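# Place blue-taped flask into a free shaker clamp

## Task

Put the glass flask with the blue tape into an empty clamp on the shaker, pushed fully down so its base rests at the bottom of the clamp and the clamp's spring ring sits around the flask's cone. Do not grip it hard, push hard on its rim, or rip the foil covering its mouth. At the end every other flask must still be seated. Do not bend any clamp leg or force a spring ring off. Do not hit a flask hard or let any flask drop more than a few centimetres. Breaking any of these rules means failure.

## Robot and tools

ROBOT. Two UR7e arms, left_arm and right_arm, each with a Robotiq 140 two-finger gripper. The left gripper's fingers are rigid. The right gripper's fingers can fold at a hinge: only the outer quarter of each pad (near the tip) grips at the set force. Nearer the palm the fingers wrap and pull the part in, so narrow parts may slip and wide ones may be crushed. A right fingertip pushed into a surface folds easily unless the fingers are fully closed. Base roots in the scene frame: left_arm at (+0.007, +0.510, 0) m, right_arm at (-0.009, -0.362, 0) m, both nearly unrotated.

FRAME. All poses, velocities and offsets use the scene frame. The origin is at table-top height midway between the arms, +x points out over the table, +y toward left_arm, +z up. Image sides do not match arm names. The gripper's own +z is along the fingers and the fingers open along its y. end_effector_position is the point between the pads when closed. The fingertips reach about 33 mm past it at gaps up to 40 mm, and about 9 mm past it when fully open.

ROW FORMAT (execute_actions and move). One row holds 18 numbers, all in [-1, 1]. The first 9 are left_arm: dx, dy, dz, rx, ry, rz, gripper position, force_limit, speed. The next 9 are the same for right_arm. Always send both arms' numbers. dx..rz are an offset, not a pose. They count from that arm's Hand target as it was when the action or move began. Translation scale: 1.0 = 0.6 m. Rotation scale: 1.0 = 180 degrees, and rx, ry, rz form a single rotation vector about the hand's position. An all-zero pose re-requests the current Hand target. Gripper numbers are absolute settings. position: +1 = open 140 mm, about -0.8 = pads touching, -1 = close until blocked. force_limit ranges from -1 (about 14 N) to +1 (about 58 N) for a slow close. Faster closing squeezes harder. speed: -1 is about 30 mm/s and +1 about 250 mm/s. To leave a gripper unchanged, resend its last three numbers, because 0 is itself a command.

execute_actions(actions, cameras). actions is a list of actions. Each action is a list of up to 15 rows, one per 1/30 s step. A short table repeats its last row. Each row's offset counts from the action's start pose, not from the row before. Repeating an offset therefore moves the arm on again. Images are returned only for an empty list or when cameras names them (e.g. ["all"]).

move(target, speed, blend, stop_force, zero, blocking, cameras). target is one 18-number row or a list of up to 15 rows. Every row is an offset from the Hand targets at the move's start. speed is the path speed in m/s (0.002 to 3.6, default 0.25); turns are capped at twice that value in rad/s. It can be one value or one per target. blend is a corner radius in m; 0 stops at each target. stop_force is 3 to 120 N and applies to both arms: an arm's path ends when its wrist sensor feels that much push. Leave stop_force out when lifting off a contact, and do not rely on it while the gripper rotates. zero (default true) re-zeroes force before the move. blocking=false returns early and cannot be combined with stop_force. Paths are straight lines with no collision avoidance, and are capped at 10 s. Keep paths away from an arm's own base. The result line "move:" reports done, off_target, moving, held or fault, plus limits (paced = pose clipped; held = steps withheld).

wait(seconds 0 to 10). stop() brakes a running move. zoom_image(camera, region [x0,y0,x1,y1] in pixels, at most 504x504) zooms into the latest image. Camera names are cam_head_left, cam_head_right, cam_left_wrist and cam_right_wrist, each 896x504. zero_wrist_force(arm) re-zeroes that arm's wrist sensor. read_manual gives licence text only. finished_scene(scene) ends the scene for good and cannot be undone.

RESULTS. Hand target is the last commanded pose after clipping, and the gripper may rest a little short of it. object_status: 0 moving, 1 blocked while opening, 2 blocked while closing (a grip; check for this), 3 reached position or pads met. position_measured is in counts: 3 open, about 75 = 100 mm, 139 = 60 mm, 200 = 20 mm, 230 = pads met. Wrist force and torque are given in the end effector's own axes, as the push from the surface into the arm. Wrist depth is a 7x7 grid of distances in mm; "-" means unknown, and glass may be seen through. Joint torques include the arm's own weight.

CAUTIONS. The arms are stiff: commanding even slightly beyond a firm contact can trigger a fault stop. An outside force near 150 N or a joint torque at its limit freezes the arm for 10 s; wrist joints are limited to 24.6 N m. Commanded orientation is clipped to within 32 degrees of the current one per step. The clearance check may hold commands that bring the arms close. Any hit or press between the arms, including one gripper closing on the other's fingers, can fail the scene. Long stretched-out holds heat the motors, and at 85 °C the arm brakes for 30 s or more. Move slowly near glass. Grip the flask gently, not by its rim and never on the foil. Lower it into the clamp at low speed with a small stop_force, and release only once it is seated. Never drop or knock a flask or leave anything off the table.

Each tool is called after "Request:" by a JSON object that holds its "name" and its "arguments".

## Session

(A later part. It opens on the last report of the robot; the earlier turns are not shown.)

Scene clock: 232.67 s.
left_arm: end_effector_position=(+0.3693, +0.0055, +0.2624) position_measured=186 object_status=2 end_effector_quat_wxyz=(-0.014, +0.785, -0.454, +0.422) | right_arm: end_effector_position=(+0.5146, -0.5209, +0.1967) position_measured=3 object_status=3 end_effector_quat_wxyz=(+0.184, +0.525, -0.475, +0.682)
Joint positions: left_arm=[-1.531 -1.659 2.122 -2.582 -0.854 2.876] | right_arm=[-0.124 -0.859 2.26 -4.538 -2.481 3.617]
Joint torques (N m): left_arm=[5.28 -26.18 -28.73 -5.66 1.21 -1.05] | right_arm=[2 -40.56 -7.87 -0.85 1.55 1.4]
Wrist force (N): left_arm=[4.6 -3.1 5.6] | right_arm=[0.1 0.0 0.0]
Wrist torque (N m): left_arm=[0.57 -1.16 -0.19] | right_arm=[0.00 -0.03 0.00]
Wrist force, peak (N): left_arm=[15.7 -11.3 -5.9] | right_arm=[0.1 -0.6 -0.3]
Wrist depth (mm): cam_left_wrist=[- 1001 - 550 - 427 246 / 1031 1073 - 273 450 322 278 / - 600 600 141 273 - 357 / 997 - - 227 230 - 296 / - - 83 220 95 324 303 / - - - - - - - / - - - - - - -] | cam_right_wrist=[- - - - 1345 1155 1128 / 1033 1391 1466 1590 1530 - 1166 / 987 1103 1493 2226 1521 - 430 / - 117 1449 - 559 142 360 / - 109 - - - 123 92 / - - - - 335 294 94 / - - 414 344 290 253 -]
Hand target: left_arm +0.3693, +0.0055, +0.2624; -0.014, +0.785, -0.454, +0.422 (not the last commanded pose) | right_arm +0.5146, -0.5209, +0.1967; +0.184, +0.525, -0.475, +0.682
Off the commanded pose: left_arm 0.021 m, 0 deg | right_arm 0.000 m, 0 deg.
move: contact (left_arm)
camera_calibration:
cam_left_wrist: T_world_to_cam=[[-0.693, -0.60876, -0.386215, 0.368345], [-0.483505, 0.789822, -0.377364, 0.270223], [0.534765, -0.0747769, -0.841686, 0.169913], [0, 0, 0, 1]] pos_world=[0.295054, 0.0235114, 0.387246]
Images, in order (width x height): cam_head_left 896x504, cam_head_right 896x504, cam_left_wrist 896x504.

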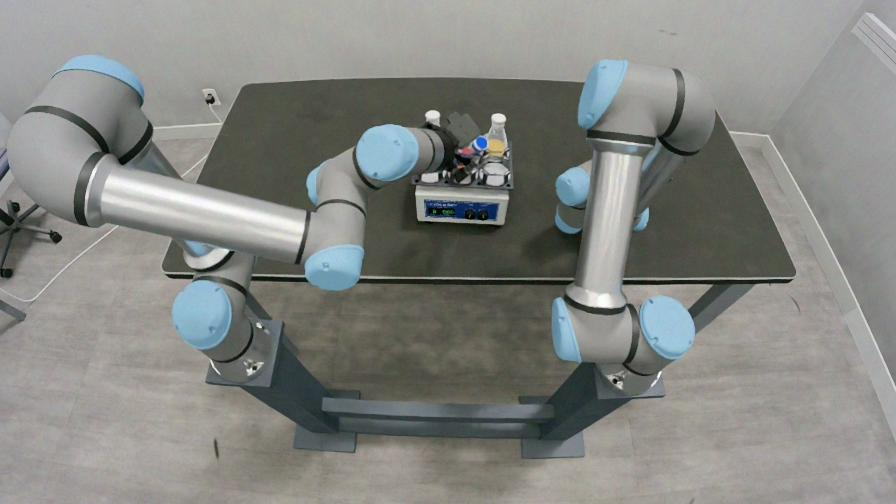

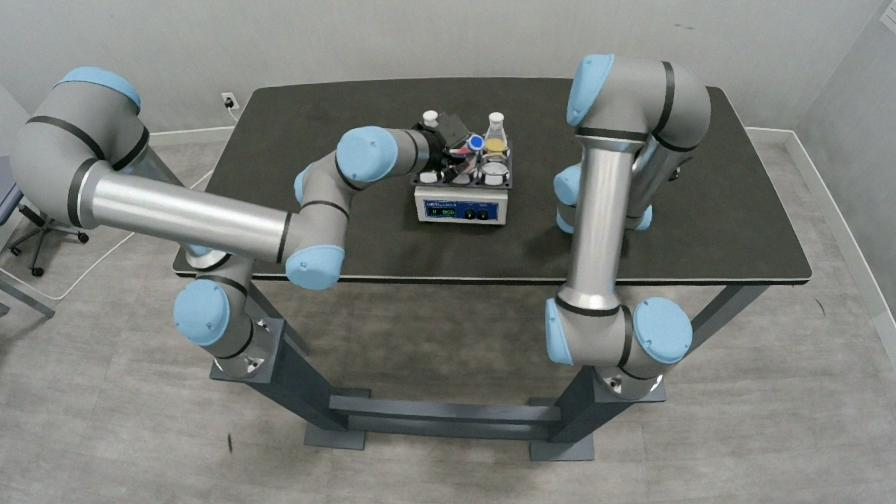

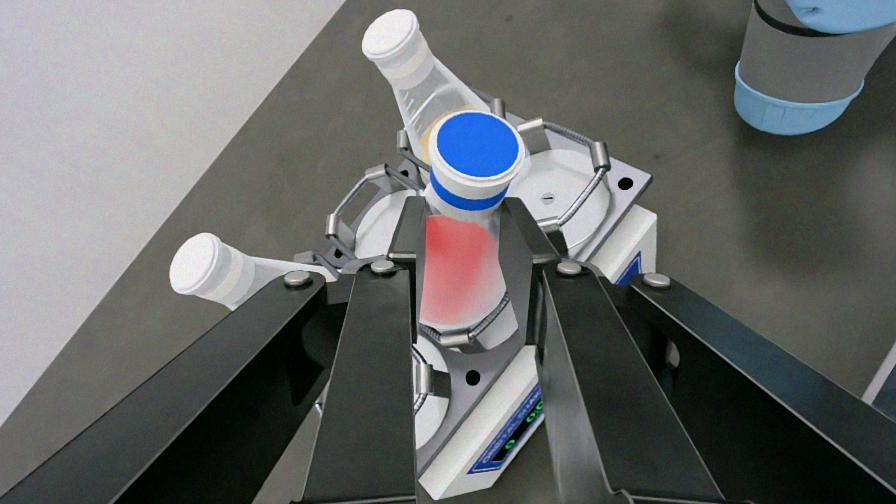

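Request:
{"name": "move", "arguments": {"target": [[0.0045,0.0037,0.003,0,0,0,-1,-0.1,-1,0,0,0,0,0,0,1,1,1],[0.0055,0.0045,-0.04,0,0,0,-1,-0.1,-1,0,0,0,0,0,0,1,1,1]], "speed": 0.012, "stop_force": 18, "cameras": ["cam_head_left","cam_head_right","cam_left_wrist"]}}

Request:
{"name": "zoom_image", "arguments": {"camera": "cam_head_right", "region": [430, 120, 485, 190]}}

Request:
{"name": "zoom_image", "arguments": {"camera": "cam_left_wrist", "region": [350, 100, 570, 390]}}

Scene clock: 237.63 s.
left_arm: end_effector_position=(+0.3725, +0.0082, +0.2408) position_measured=186 object_status=2 end_effector_quat_wxyz=(-0.014, +0.785, -0.454, +0.422) | right_arm: end_effector_position=(+0.5146, -0.5209, +0.1967) position_measured=3 object_status=3 end_effector_quat_wxyz=(+0.184, +0.525, -0.475, +0.682)
Joint positions: left_arm=[-1.523 -1.632 2.162 -2.655 -0.858 2.886] | right_arm=[-0.124 -0.859 2.26 -4.538 -2.481 3.617]
Joint torques (N m): left_arm=[4.93 -23.08 -23.39 -3.07 0.45 -1.24] | right_arm=[1.9 -40.68 -7.8 -0.73 1.76 1.33]
Wrist force (N): left_arm=[10.2 -4.2 2.7] | right_arm=[0.1 0.0 -0.3]
Wrist torque (N m): left_arm=[0.75 -0.96 -0.15] | right_arm=[0.00 -0.02 0.00]
Wrist force, peak (N): left_arm=[16.5 -6.7 -9.2] | right_arm=[0.6 -0.4 0.0]
Wrist depth (mm): cam_left_wrist=[- - 648 545 - - 246 / - - 633 271 409 388 318 / - - 563 144 250 - - / 972 197 272 163 125 - - / 643 - 83 216 95 - 287 / - - - - - - - / - - - - - - -] | cam_right_wrist=[- - - - 1360 1212 1083 / 1055 - 1368 1654 1666 - 1194 / 979 - - - 1391 - - / - 117 - - - 133 - / - 109 - - - 116 92 / - - - 386 355 - 94 / - 983 - - 272 260 -]
Hand target: left_arm +0.3725, +0.0081, +0.2408; -0.014, +0.785, -0.454, +0.422 (not the last commanded pose) | right_arm +0.5146, -0.5209, +0.1967; +0.184, +0.525, -0.475, +0.682
Off the commanded pose: left_arm 0.002 m, 0 deg | right_arm 0.000 m, 0 deg.
move: contact (left_arm); path passed 1 of 2 targets
camera_calibration:
cam_left_wrist: T_world_to_cam=[[-0.692948, -0.608839, -0.386183, 0.363778], [-0.483506, 0.789753, -0.377509, 0.26162], [0.534831, -0.0748723, -0.841635, 0.15018], [0, 0, 0, 1]] pos_world=[0.298253, 0.0261116, 0.365646]
Images, in order (width x height): cam_head_left 896x504, cam_head_right 896x504, cam_left_wrist 896x504.

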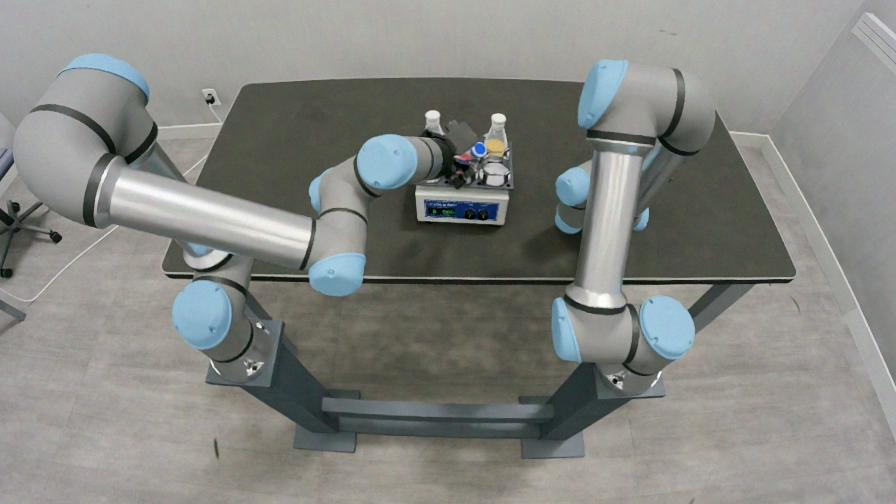

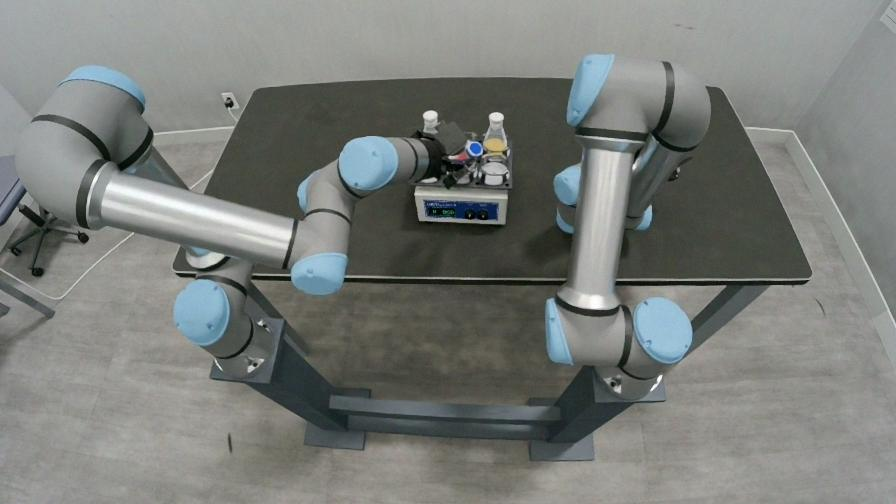

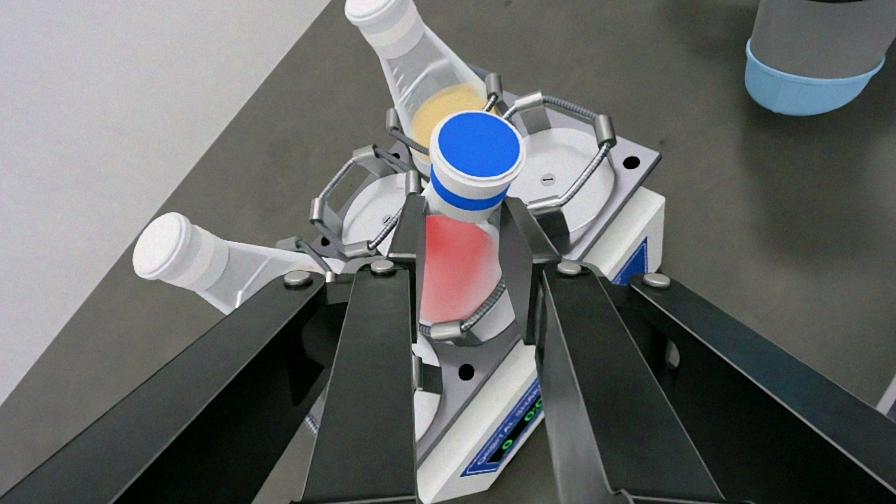

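Scaled by 7.200 from the camera's 896x504 image, which has a finer 1280x720 frame.

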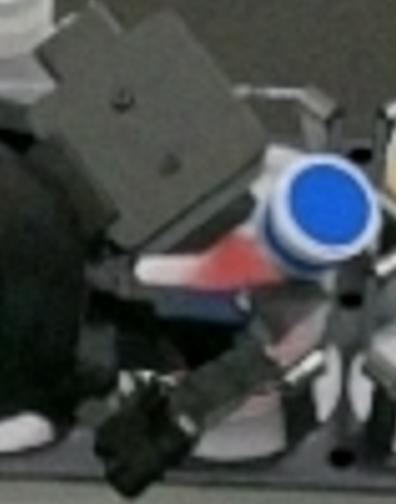

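Scaled by 1.738 from the camera's 896x504 image, which has a finer 1280x720 frame.

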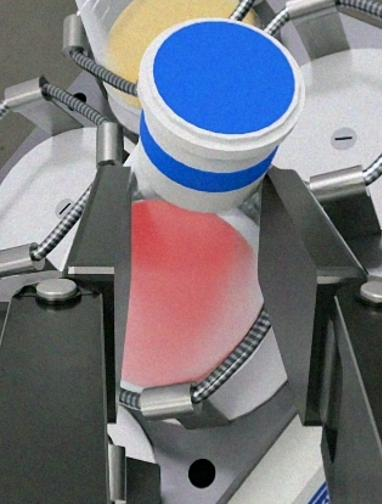

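Request:
{"name": "move", "arguments": {"target": [[0.0265,0.0223,-0.001,-0.0429,0.0511,0,-1,-0.1,-1,0,0,0,0,0,0,1,1,1]], "speed": 0.02, "stop_force": 35, "cameras": ["cam_head_left","cam_head_right","cam_left_wrist"]}}

Request:
{"name": "zoom_image", "arguments": {"camera": "cam_head_right", "region": [430, 120, 485, 190]}}

Request:
{"name": "zoom_image", "arguments": {"camera": "cam_left_wrist", "region": [350, 100, 570, 390]}}

Scene clock: 241.73 s.
left_arm: end_effector_position=(+0.3763, +0.0113, +0.2408) position_measured=186 object_status=2 end_effector_quat_wxyz=(+0.008, +0.793, -0.447, +0.414) | right_arm: end_effector_position=(+0.5146, -0.5209, +0.1967) position_measured=3 object_status=3 end_effector_quat_wxyz=(+0.184, +0.525, -0.475, +0.682)
Joint positions: left_arm=[-1.491 -1.642 2.166 -2.683 -0.91 2.891] | right_arm=[-0.124 -0.859 2.26 -4.538 -2.481 3.617]
Joint torques (N m): left_arm=[1.99 1.88 -6.99 7 2.05 -1.91] | right_arm=[0.3 -40.43 -8.76 -0.55 1.67 1.53]
Wrist force (N): left_arm=[31.0 15.4 -21.1] | right_arm=[0.1 0.1 0.0]
Wrist torque (N m): left_arm=[-0.21 -0.55 -0.23] | right_arm=[0.00 -0.03 0.00]
Wrist force, peak (N): left_arm=[33.5 18.2 -25.2] | right_arm=[0.6 0.0 -0.2]
Wrist depth (mm): cam_left_wrist=[- - - 506 500 412 245 / - 1163 - 280 269 - 289 / - - - 145 252 - - / - 194 265 226 228 334 - / - - 83 204 - - - / - - - - - - - / - - - - - - -] | cam_right_wrist=[938 - - 1611 1415 1206 1139 / 968 1123 - 1700 1560 1383 1206 / - - - 1749 - 1368 1493 / - 117 - - - 133 - / - 109 - - 444 116 92 / - - - - 334 289 94 / - - - 333 298 260 -]
Hand target: left_arm +0.3763, +0.0113, +0.2407; +0.008, +0.793, -0.447, +0.414 (not the last commanded pose) | right_arm +0.5146, -0.5209, +0.1967; +0.184, +0.525, -0.475, +0.682
Off the commanded pose: left_arm 0.016 m, 9 deg | right_arm 0.000 m, 0 deg.
move: contact (left_arm)
camera_calibration:
cam_left_wrist: T_world_to_cam=[[-0.707194, -0.620682, -0.33857, 0.362399], [-0.498227, 0.777262, -0.384232, 0.268238], [0.501644, -0.103042, -0.858916, 0.165266], [0, 0, 0, 1]] pos_world=[0.307025, 0.0334723, 0.367713]
Images, in order (width x height): cam_head_left 896x504, cam_head_right 896x504, cam_left_wrist 896x504.

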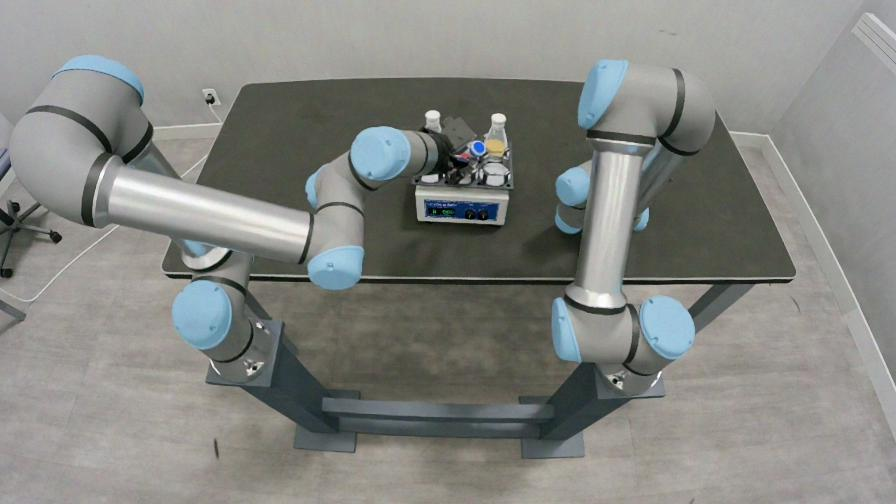

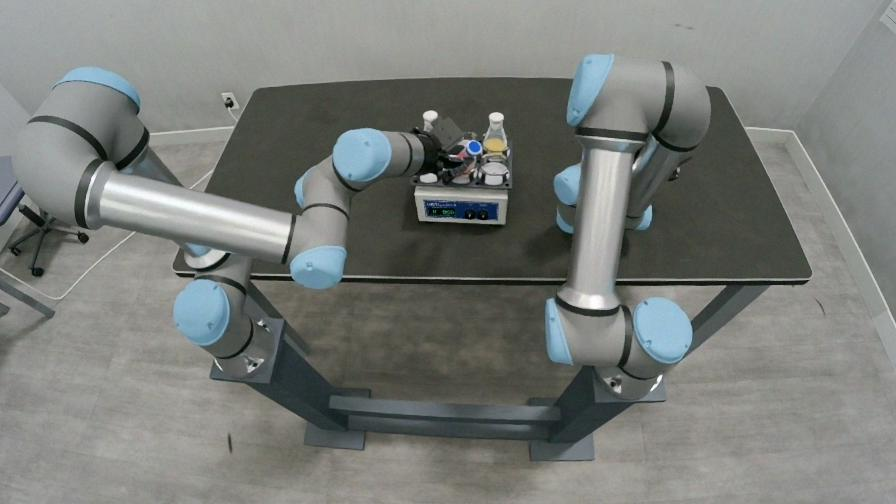

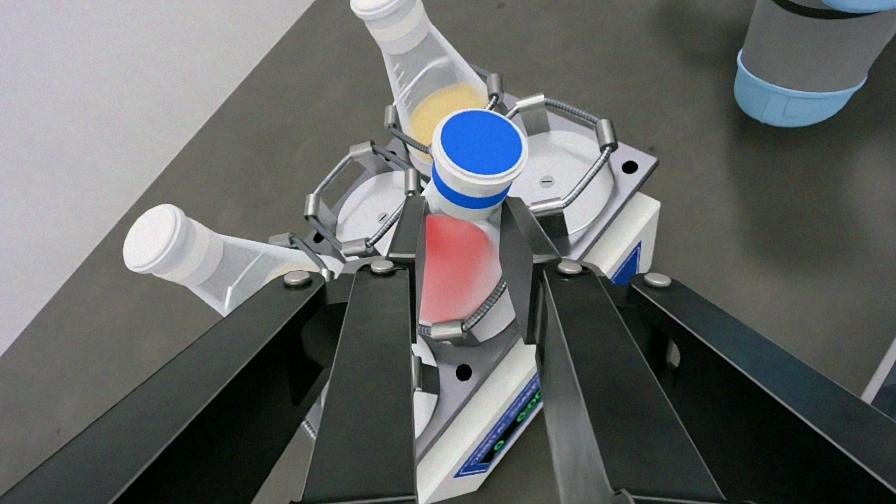

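Scaled by 7.200 from the camera's 896x504 image, which has a finer 1280x720 frame.

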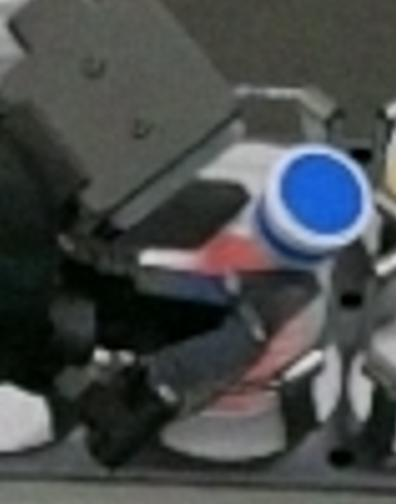

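Scaled by 1.738 from the camera's 896x504 image, which has a finer 1280x720 frame.

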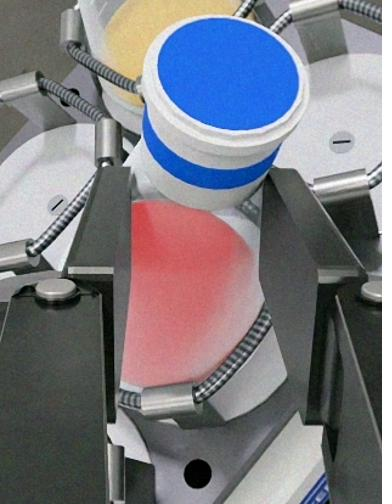

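Request:
{"name": "move", "arguments": {"target": [[-0.003,-0.0025,0.006,0,0,0,-1,-0.1,-1,0,0,0,0,0,0,1,1,1],[-0.010,-0.0083,0.004,0,0,0,-1,-0.1,-1,0,0,0,0,0,0,1,1,1],[-0.010,-0.0083,-0.02,0,0,0,-1,-0.1,-1,0,0,0,0,0,0,1,1,1]], "speed": 0.012, "stop_force": 20, "cameras": ["cam_head_left","cam_head_right","cam_left_wrist"]}}

Request:
{"name": "zoom_image", "arguments": {"camera": "cam_head_right", "region": [430, 120, 485, 190]}}

Request:
{"name": "zoom_image", "arguments": {"camera": "cam_left_wrist", "region": [350, 100, 570, 390]}}

Scene clock: 245.13 s.
left_arm: end_effector_position=(+0.3759, +0.0110, +0.2413) position_measured=186 object_status=2 end_effector_quat_wxyz=(+0.007, +0.793, -0.447, +0.414) | right_arm: end_effector_position=(+0.5146, -0.5209, +0.1967) position_measured=3 object_status=3 end_effector_quat_wxyz=(+0.184, +0.525, -0.475, +0.682)
Joint positions: left_arm=[-1.493 -1.642 2.165 -2.679 -0.909 2.89] | right_arm=[-0.124 -0.859 2.26 -4.538 -2.481 3.617]
Joint torques (N m): left_arm=[23.25 -8.47 -4.04 2.2 2.07 1.09] | right_arm=[1.37 -40.39 -8.8 -0.7 1.69 1.26]
Wrist force (N): left_arm=[19.8 10.0 -13.1] | right_arm=[0.1 0.0 -0.2]
Wrist torque (N m): left_arm=[-0.08 -0.72 -0.24] | right_arm=[-0.01 -0.01 0.00]
Wrist force, peak (N): left_arm=[31.7 14.7 -22.1] | right_arm=[0.5 -0.4 0.0]
Wrist depth (mm): cam_left_wrist=[941 - 639 527 - 429 247 / - 653 619 277 262 - 286 / - - 290 145 249 - - / - 194 104 226 133 - - / - - 83 215 - 310 - / - - - - - - - / - - - - - - -] | cam_right_wrist=[- 1206 1484 - 1338 1108 - / - - 1316 1600 1570 - - / - 1282 1407 - 1632 - 1269 / 894 118 - - - 133 347 / - 109 1383 - - 124 92 / - 1038 - - 345 280 94 / - - - - 283 252 -]
Hand target: left_arm +0.3759, +0.0110, +0.2413; +0.007, +0.793, -0.447, +0.414 (not the last commanded pose) | right_arm +0.5146, -0.5209, +0.1967; +0.184, +0.525, -0.475, +0.682
Off the commanded pose: left_arm 0.015 m, 0 deg | right_arm 0.000 m, 0 deg.
move: contact (left_arm); path passed 0 of 3 targets
camera_calibration:
cam_left_wrist: T_world_to_cam=[[-0.707239, -0.620328, -0.339126, 0.362207], [-0.498343, 0.777676, -0.383241, 0.268191], [0.501465, -0.102042, -0.859139, 0.166098], [0, 0, 0, 1]] pos_world=[0.306525, 0.0330702, 0.368317]
Images, in order (width x height): cam_head_left 896x504, cam_head_right 896x504, cam_left_wrist 896x504.

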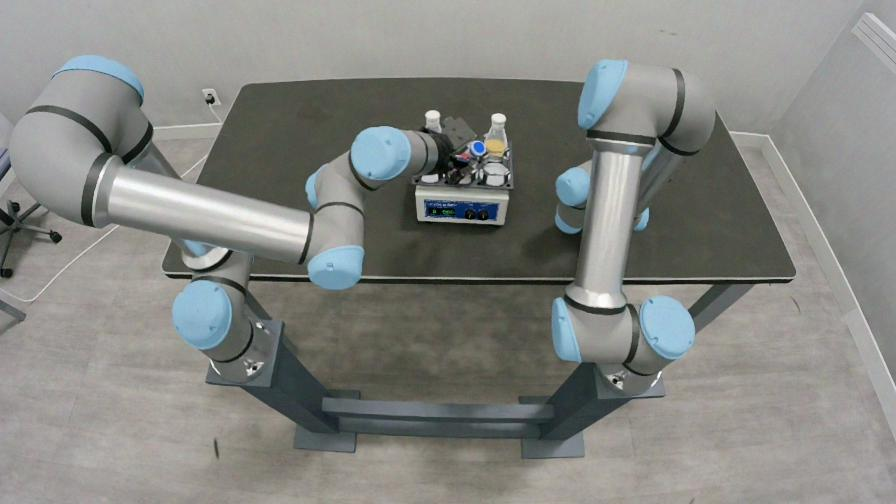

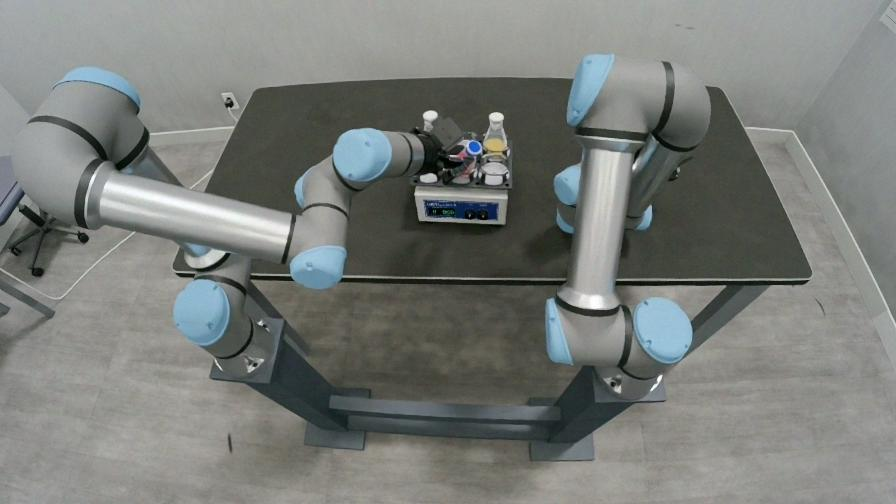

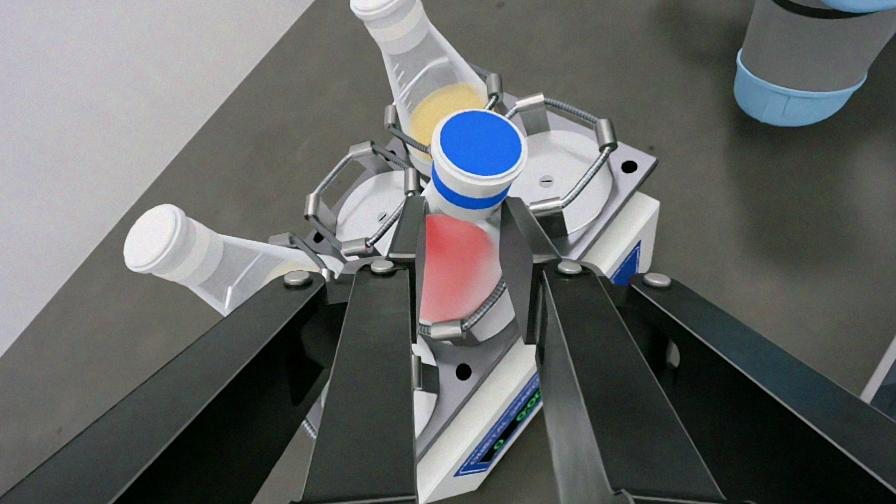

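Scaled by 7.200 from the camera's 896x504 image, which has a finer 1280x720 frame.

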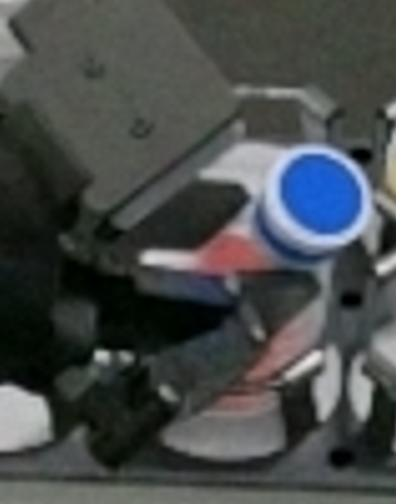

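Scaled by 1.738 from the camera's 896x504 image, which has a finer 1280x720 frame.

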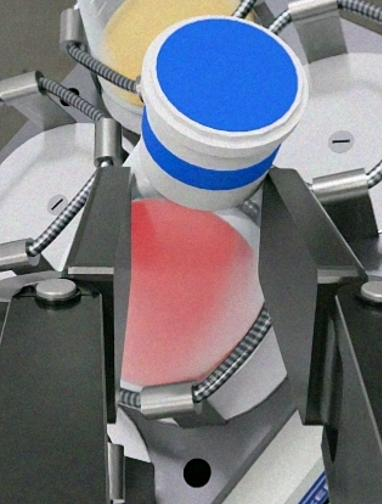

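Request:
{"name": "move", "arguments": {"target": [-0.003,-0.0025,0.006,0,0,0,-1,-0.1,-1,0,0,0,0,0,0,1,1,1], "speed": 0.02}}

Request:
{"name": "move", "arguments": {"target": [[-0.007,-0.0058,0,0,0,0,-1,-0.1,-1,0,0,0,0,0,0,1,1,1],[-0.007,-0.0058,-0.02,0,0,0,-1,-0.1,-1,0,0,0,0,0,0,1,1,1]], "speed": 0.012, "stop_force": 22, "cameras": ["cam_head_left","cam_head_right","cam_left_wrist"]}}

Request:
{"name": "zoom_image", "arguments": {"camera": "cam_head_right", "region": [430, 120, 485, 190]}}

Request:
{"name": "zoom_image", "arguments": {"camera": "cam_left_wrist", "region": [350, 100, 570, 390]}}

Scene clock: 247.40 s.
left_arm: end_effector_position=(+0.3741, +0.0096, +0.2450) position_measured=186 object_status=2 end_effector_quat_wxyz=(+0.007, +0.793, -0.447, +0.414) | right_arm: end_effector_position=(+0.5146, -0.5209, +0.1967) position_measured=3 object_status=3 end_effector_quat_wxyz=(+0.184, +0.525, -0.475, +0.682)
Joint positions: left_arm=[-1.498 -1.647 2.157 -2.664 -0.906 2.885] | right_arm=[-0.124 -0.859 2.26 -4.538 -2.481 3.617]
Joint torques (N m): left_arm=[-16.88 -27.68 -28.41 -9.12 0.93 -0.62] | right_arm=[-0.06 -41.7 -7.88 -0.54 1.82 1.46]
Wrist force (N): left_arm=[-7.5 -4.1 17.4] | right_arm=[0.0 -0.1 -0.1]
Wrist torque (N m): left_arm=[0.48 -1.13 -0.24] | right_arm=[-0.04 -0.02 0.00]
Wrist force, peak (N): left_arm=[20.6 10.4 -12.8] | right_arm=[0.4 -0.4 -0.3]
Wrist depth (mm): cam_left_wrist=[927 1210 650 - 472 415 246 / 1059 1088 - 277 263 382 286 / 1103 945 - 142 254 - 343 / - 198 272 164 230 - - / - - 83 217 95 - - / - - - - - - - / - - - - - - -] | cam_right_wrist=[- 1160 1466 1643 1269 1218 - / - 1212 - 1913 1466 - - / 938 1155 1622 - - - 1368 / 953 127 - - - 133 362 / - 109 1269 - 392 116 92 / - - - 399 346 - 94 / - 897 - 334 294 241 -]
Hand target: left_arm +0.3741, +0.0095, +0.2449; +0.007, +0.793, -0.447, +0.414 | right_arm +0.5146, -0.5209, +0.1967; +0.184, +0.525, -0.475, +0.682
Off the commanded pose: left_arm 0.000 m, 0 deg | right_arm 0.000 m, 0 deg.
move: done

Scene clock: 248.90 s.
left_arm: end_effector_position=(+0.3698, +0.0059, +0.2444) position_measured=186 object_status=2 end_effector_quat_wxyz=(+0.008, +0.793, -0.447, +0.414) | right_arm: end_effector_position=(+0.5146, -0.5209, +0.1967) position_measured=3 object_status=3 end_effector_quat_wxyz=(+0.184, +0.525, -0.475, +0.682)
Joint positions: left_arm=[-1.509 -1.643 2.154 -2.657 -0.9 2.873] | right_arm=[-0.124 -0.859 2.26 -4.538 -2.481 3.617]
Joint torques (N m): left_arm=[-20.34 -25.45 -20.61 -6.22 -4.5 -0.98] | right_arm=[1.23 -40.51 -8.78 -0.49 1.55 1.38]
Wrist force (N): left_arm=[4.6 -14.6 10.8] | right_arm=[0.0 0.0 0.0]
Wrist torque (N m): left_arm=[1.22 -1.02 0.15] | right_arm=[-0.02 -0.02 0.00]
Wrist force, peak (N): left_arm=[-5.1 -16.0 12.5] | right_arm=[0.1 -0.3 -0.4]
Wrist depth (mm): cam_left_wrist=[- - - 280 437 286 244 / - 648 - 148 440 388 288 / - - 527 146 248 - 349 / - 204 247 226 238 - - / - - 83 210 - - - / - - - - - - - / - - - - - - -] | cam_right_wrist=[1012 - 1550 - 1353 1309 1144 / 1016 - 1484 1700 1540 - 1218 / 914 - - - - - - / 942 117 1309 - - 133 336 / - 108 - - - 123 92 / - 1051 - - 330 - 94 / - - 385 - 273 254 -]
Hand target: left_arm +0.3698, +0.0059, +0.2444; +0.008, +0.793, -0.447, +0.414 (not the last commanded pose) | right_arm +0.5146, -0.5209, +0.1967; +0.184, +0.525, -0.475, +0.682
Off the commanded pose: left_arm 0.011 m, 0 deg | right_arm 0.000 m, 0 deg.
move: contact (left_arm); path passed 1 of 2 targets
camera_calibration:
cam_left_wrist: T_world_to_cam=[[-0.707153, -0.62052, -0.338953, 0.355695], [-0.498365, 0.777483, -0.383605, 0.270451], [0.501565, -0.102345, -0.859045, 0.171242], [0, 0, 0, 1]] pos_world=[0.300425, 0.0279708, 0.371415]
Images, in order (width x height): cam_head_left 896x504, cam_head_right 896x504, cam_left_wrist 896x504.

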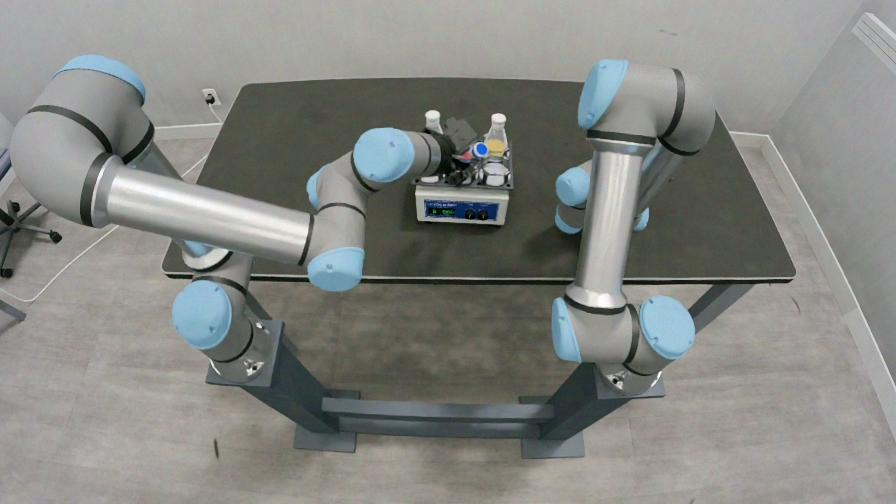

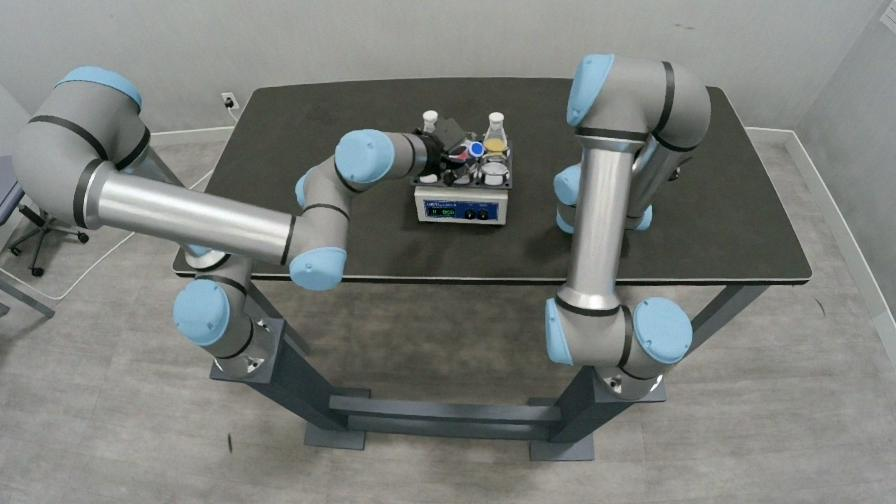

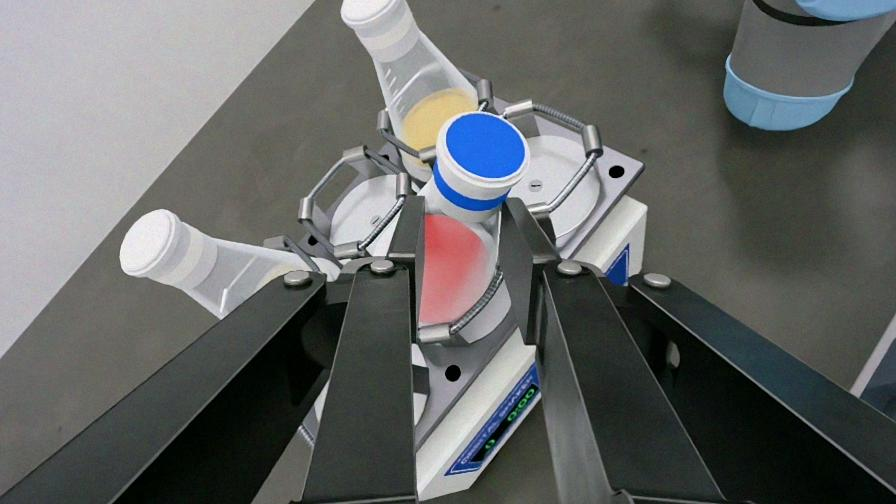

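Scaled by 7.200 from the camera's 896x504 image, which has a finer 1280x720 frame.

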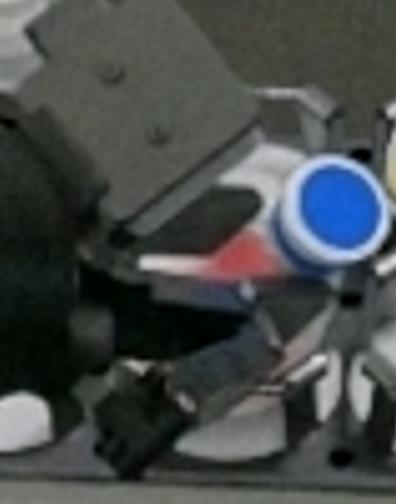

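Scaled by 1.738 from the camera's 896x504 image, which has a finer 1280x720 frame.

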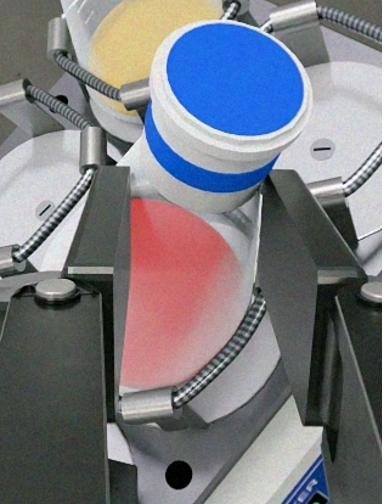

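Request:
{"name": "move", "arguments": {"target": [[0.0179,0.015,-0.003,-0.0357,0.0426,0,-1,-0.1,-1,0,0,0,0,0,0,1,1,1]], "speed": 0.02, "stop_force": 40, "cameras": ["cam_head_left","cam_head_right","cam_left_wrist"]}}

Request:
{"name": "zoom_image", "arguments": {"camera": "cam_head_right", "region": [430, 120, 485, 190]}}

Request:
{"name": "zoom_image", "arguments": {"camera": "cam_left_wrist", "region": [350, 100, 570, 390]}}

Scene clock: 256.07 s.
left_arm: end_effector_position=(+0.3805, +0.0149, +0.2426) position_measured=186 object_status=2 end_effector_quat_wxyz=(+0.082, +0.817, -0.422, +0.384) | right_arm: end_effector_position=(+0.5146, -0.5209, +0.1967) position_measured=3 object_status=3 end_effector_quat_wxyz=(+0.184, +0.525, -0.475, +0.682)
Joint positions: left_arm=[-1.399 -1.662 2.169 -2.749 -1.083 2.876] | right_arm=[-0.124 -0.859 2.26 -4.538 -2.481 3.617]
Joint torques (N m): left_arm=[-19.97 -12.34 -21.19 -1.91 -2.07 0.15] | right_arm=[0.01 -40.44 -7.97 -0.55 1.83 1.3]
Wrist force (N): left_arm=[7.5 -9.1 1.1] | right_arm=[0.2 0.0 0.0]
Wrist torque (N m): left_arm=[0.77 -0.91 -0.16] | right_arm=[-0.01 -0.04 0.00]
Wrist force, peak (N): left_arm=[20.2 -0.7 -15.8] | right_arm=[0.5 -0.2 -0.1]
Wrist depth (mm): cam_left_wrist=[- - - 518 - 455 222 / - - 529 280 448 327 276 / - - - 147 260 - - / 472 184 241 224 124 - - / 466 - 83 217 95 - 888 / - - - - - - - / - - - 301 - - -] | cam_right_wrist=[- 1189 - - 1415 1183 - / 1051 1134 - 2111 1376 1399 1206 / 1029 1189 - - - 1331 - / 904 122 - - - 133 338 / - 109 - - - 123 92 / - 1108 - - 326 310 94 / - - 394 344 285 254 -]
Hand target: left_arm +0.3805, +0.0149, +0.2426; +0.082, +0.817, -0.422, +0.384 | right_arm +0.5146, -0.5209, +0.1967; +0.184, +0.525, -0.475, +0.682
Off the commanded pose: left_arm 0.000 m, 0 deg | right_arm 0.000 m, 0 deg.
move: done
camera_calibration:
cam_left_wrist: T_world_to_cam=[[-0.741292, -0.649194, -0.170389, 0.340823], [-0.550828, 0.73349, -0.398222, 0.292238], [0.383502, -0.201344, -0.901325, 0.221809], [0, 0, 0, 1]] pos_world=[0.328559, 0.0515667, 0.37437]
Images, in order (width x height): cam_head_left 896x504, cam_head_right 896x504, cam_left_wrist 896x504.

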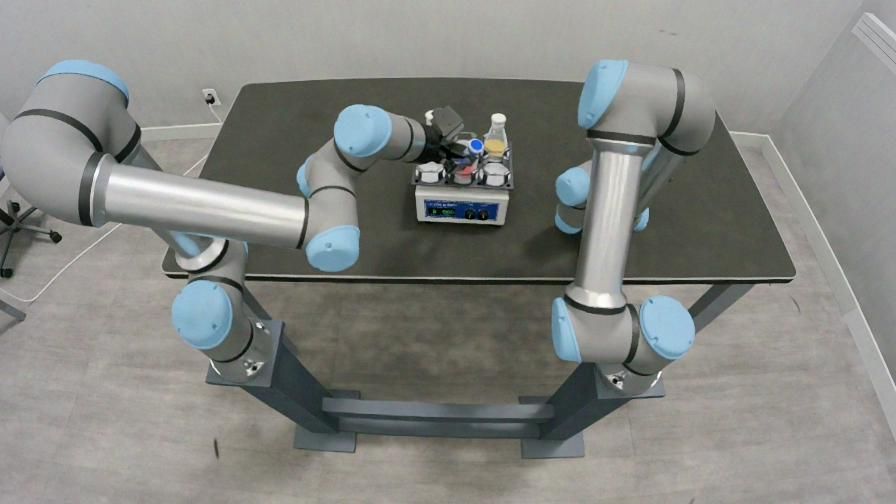

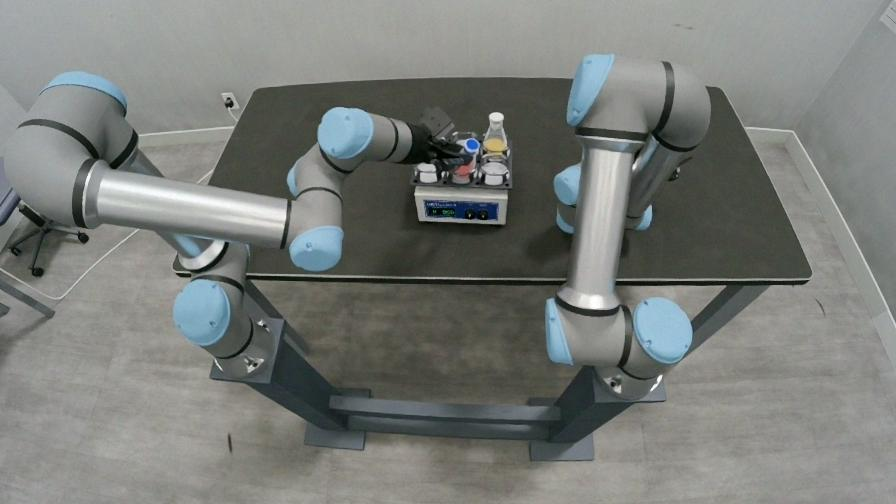

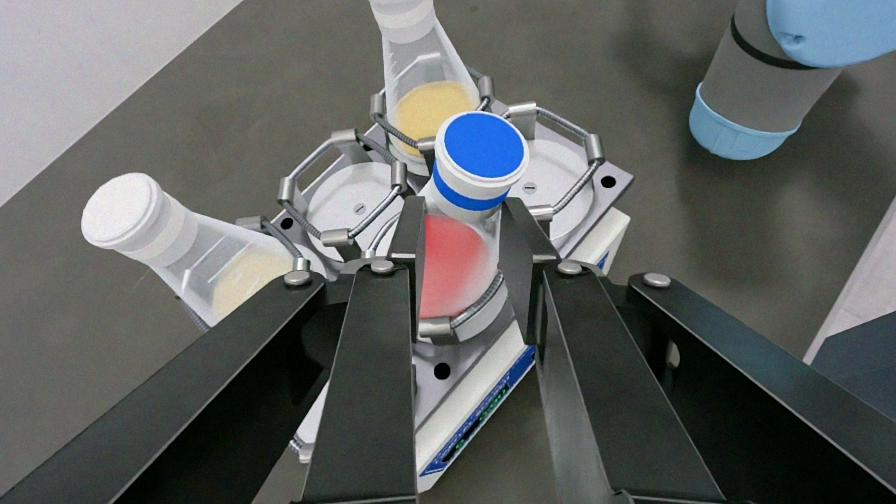

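Scaled by 7.200 from the camera's 896x504 image, which has a finer 1280x720 frame.

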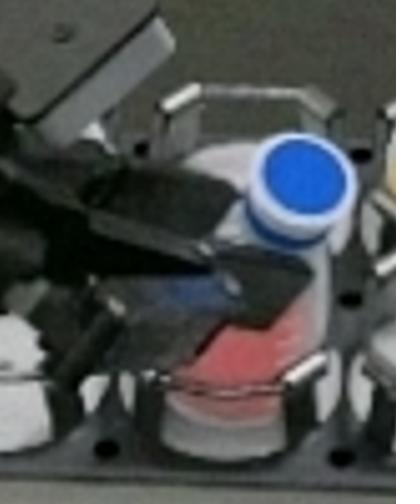

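Scaled by 1.738 from the camera's 896x504 image, which has a finer 1280x720 frame.

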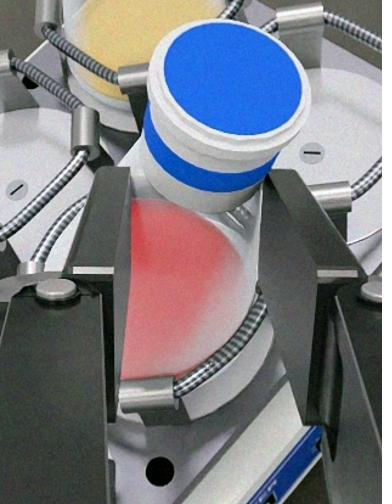

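Request:
{"name": "move", "arguments": {"target": [[0.0153,0.0128,-0.007,-0.0357,0.0426,0,-1,-0.1,-1,0,0,0,0,0,0,1,1,1]], "speed": 0.02, "stop_force": 40, "cameras": ["cam_head_left","cam_head_right","cam_left_wrist"]}}

Request:
{"name": "zoom_image", "arguments": {"camera": "cam_head_right", "region": [430, 120, 485, 190]}}

Request:
{"name": "zoom_image", "arguments": {"camera": "cam_left_wrist", "region": [350, 100, 570, 390]}}

Scene clock: 260.43 s.
left_arm: end_effector_position=(+0.3845, +0.0180, +0.2412) position_measured=186 object_status=2 end_effector_quat_wxyz=(+0.114, +0.825, -0.410, +0.371) | right_arm: end_effector_position=(+0.5146, -0.5209, +0.1967) position_measured=3 object_status=3 end_effector_quat_wxyz=(+0.184, +0.525, -0.475, +0.682)
Joint positions: left_arm=[-1.35 -1.663 2.175 -2.79 -1.165 2.872] | right_arm=[-0.124 -0.859 2.26 -4.538 -2.481 3.617]
Joint torques (N m): left_arm=[-23.62 9 -5.93 8.58 -9.44 0.58] | right_arm=[-0.21 -41.43 -7.9 -0.43 1.61 1.57]
Wrist force (N): left_arm=[33.9 -18.3 -33.6] | right_arm=[0.5 -0.2 -0.3]
Wrist torque (N m): left_arm=[1.70 -0.59 0.31] | right_arm=[-0.05 -0.11 0.00]
Wrist force, peak (N): left_arm=[38.6 -17.6 -38.8] | right_arm=[0.5 -0.4 -0.2]
Wrist depth (mm): cam_left_wrist=[- 567 - - 524 266 220 / - - - - - 313 286 / - 454 268 145 258 - 385 / - 238 227 226 132 - 1031 / 410 - 83 206 90 - 1031 / - - - - - - - / - - - 328 - - -] | cam_right_wrist=[- - 1457 - 1399 1237 - / - - - 1898 - 1302 - / - - - - 1762 - - / - 117 1560 - 1737 132 - / - 109 - 602 - 116 92 / - 1103 - 475 - 285 94 / - - - - - 254 -]
Hand target: left_arm +0.3845, +0.0181, +0.2411; +0.114, +0.826, -0.410, +0.371 (not the last commanded pose) | right_arm +0.5146, -0.5209, +0.1967; +0.184, +0.525, -0.475, +0.682
Off the commanded pose: left_arm 0.008 m, 6 deg | right_arm 0.000 m, 0 deg.
move: contact (left_arm)
camera_calibration:
cam_left_wrist: T_world_to_cam=[[-0.748868, -0.655762, -0.0957709, 0.330559], [-0.573569, 0.713719, -0.402025, 0.301713], [0.331987, -0.246133, -0.910606, 0.242621], [0, 0, 0, 1]] pos_world=[0.340051, 0.0611472, 0.373886]
Images, in order (width x height): cam_head_left 896x504, cam_head_right 896x504, cam_left_wrist 896x504.

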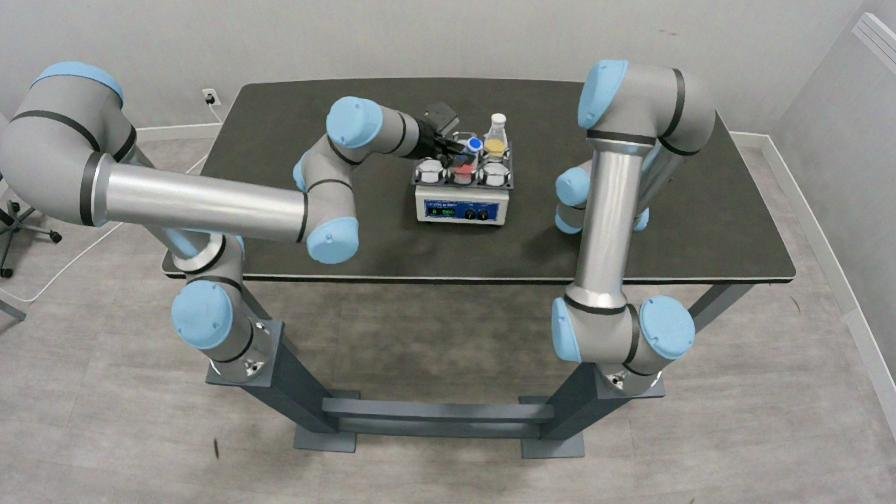

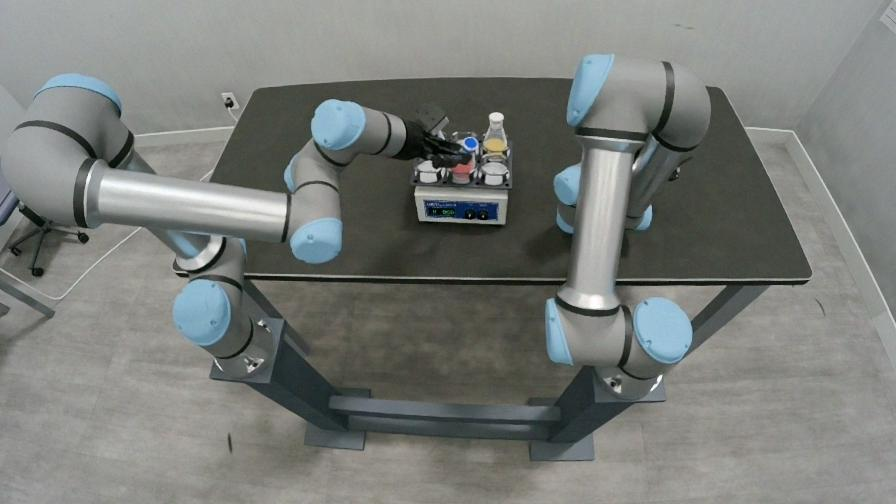

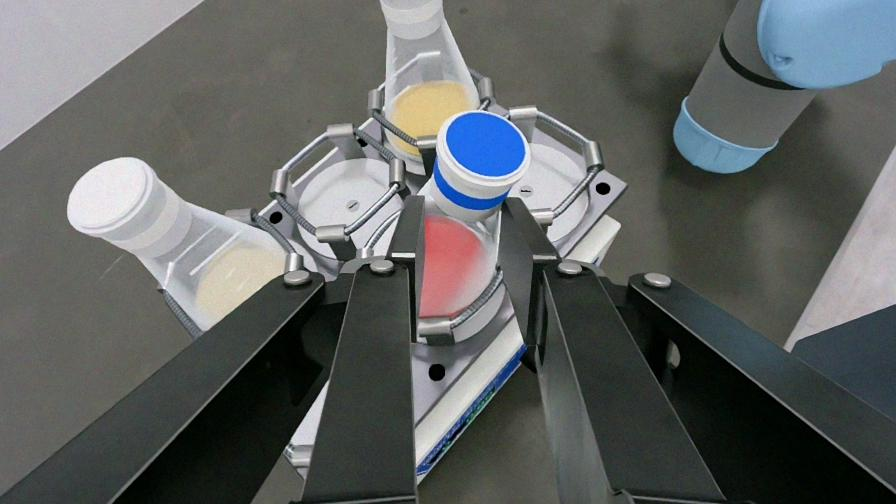

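Scaled by 7.200 from the camera's 896x504 image, which has a finer 1280x720 frame.

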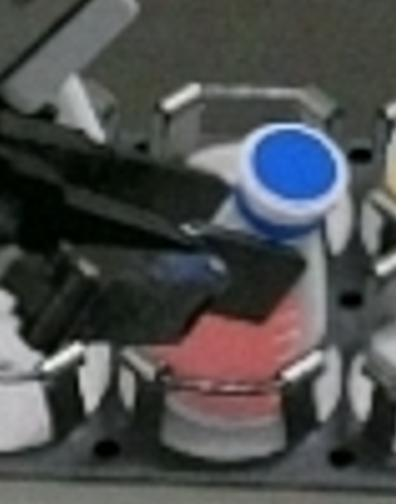

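Scaled by 1.738 from the camera's 896x504 image, which has a finer 1280x720 frame.

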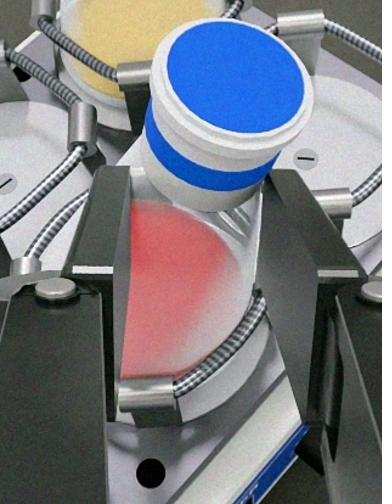

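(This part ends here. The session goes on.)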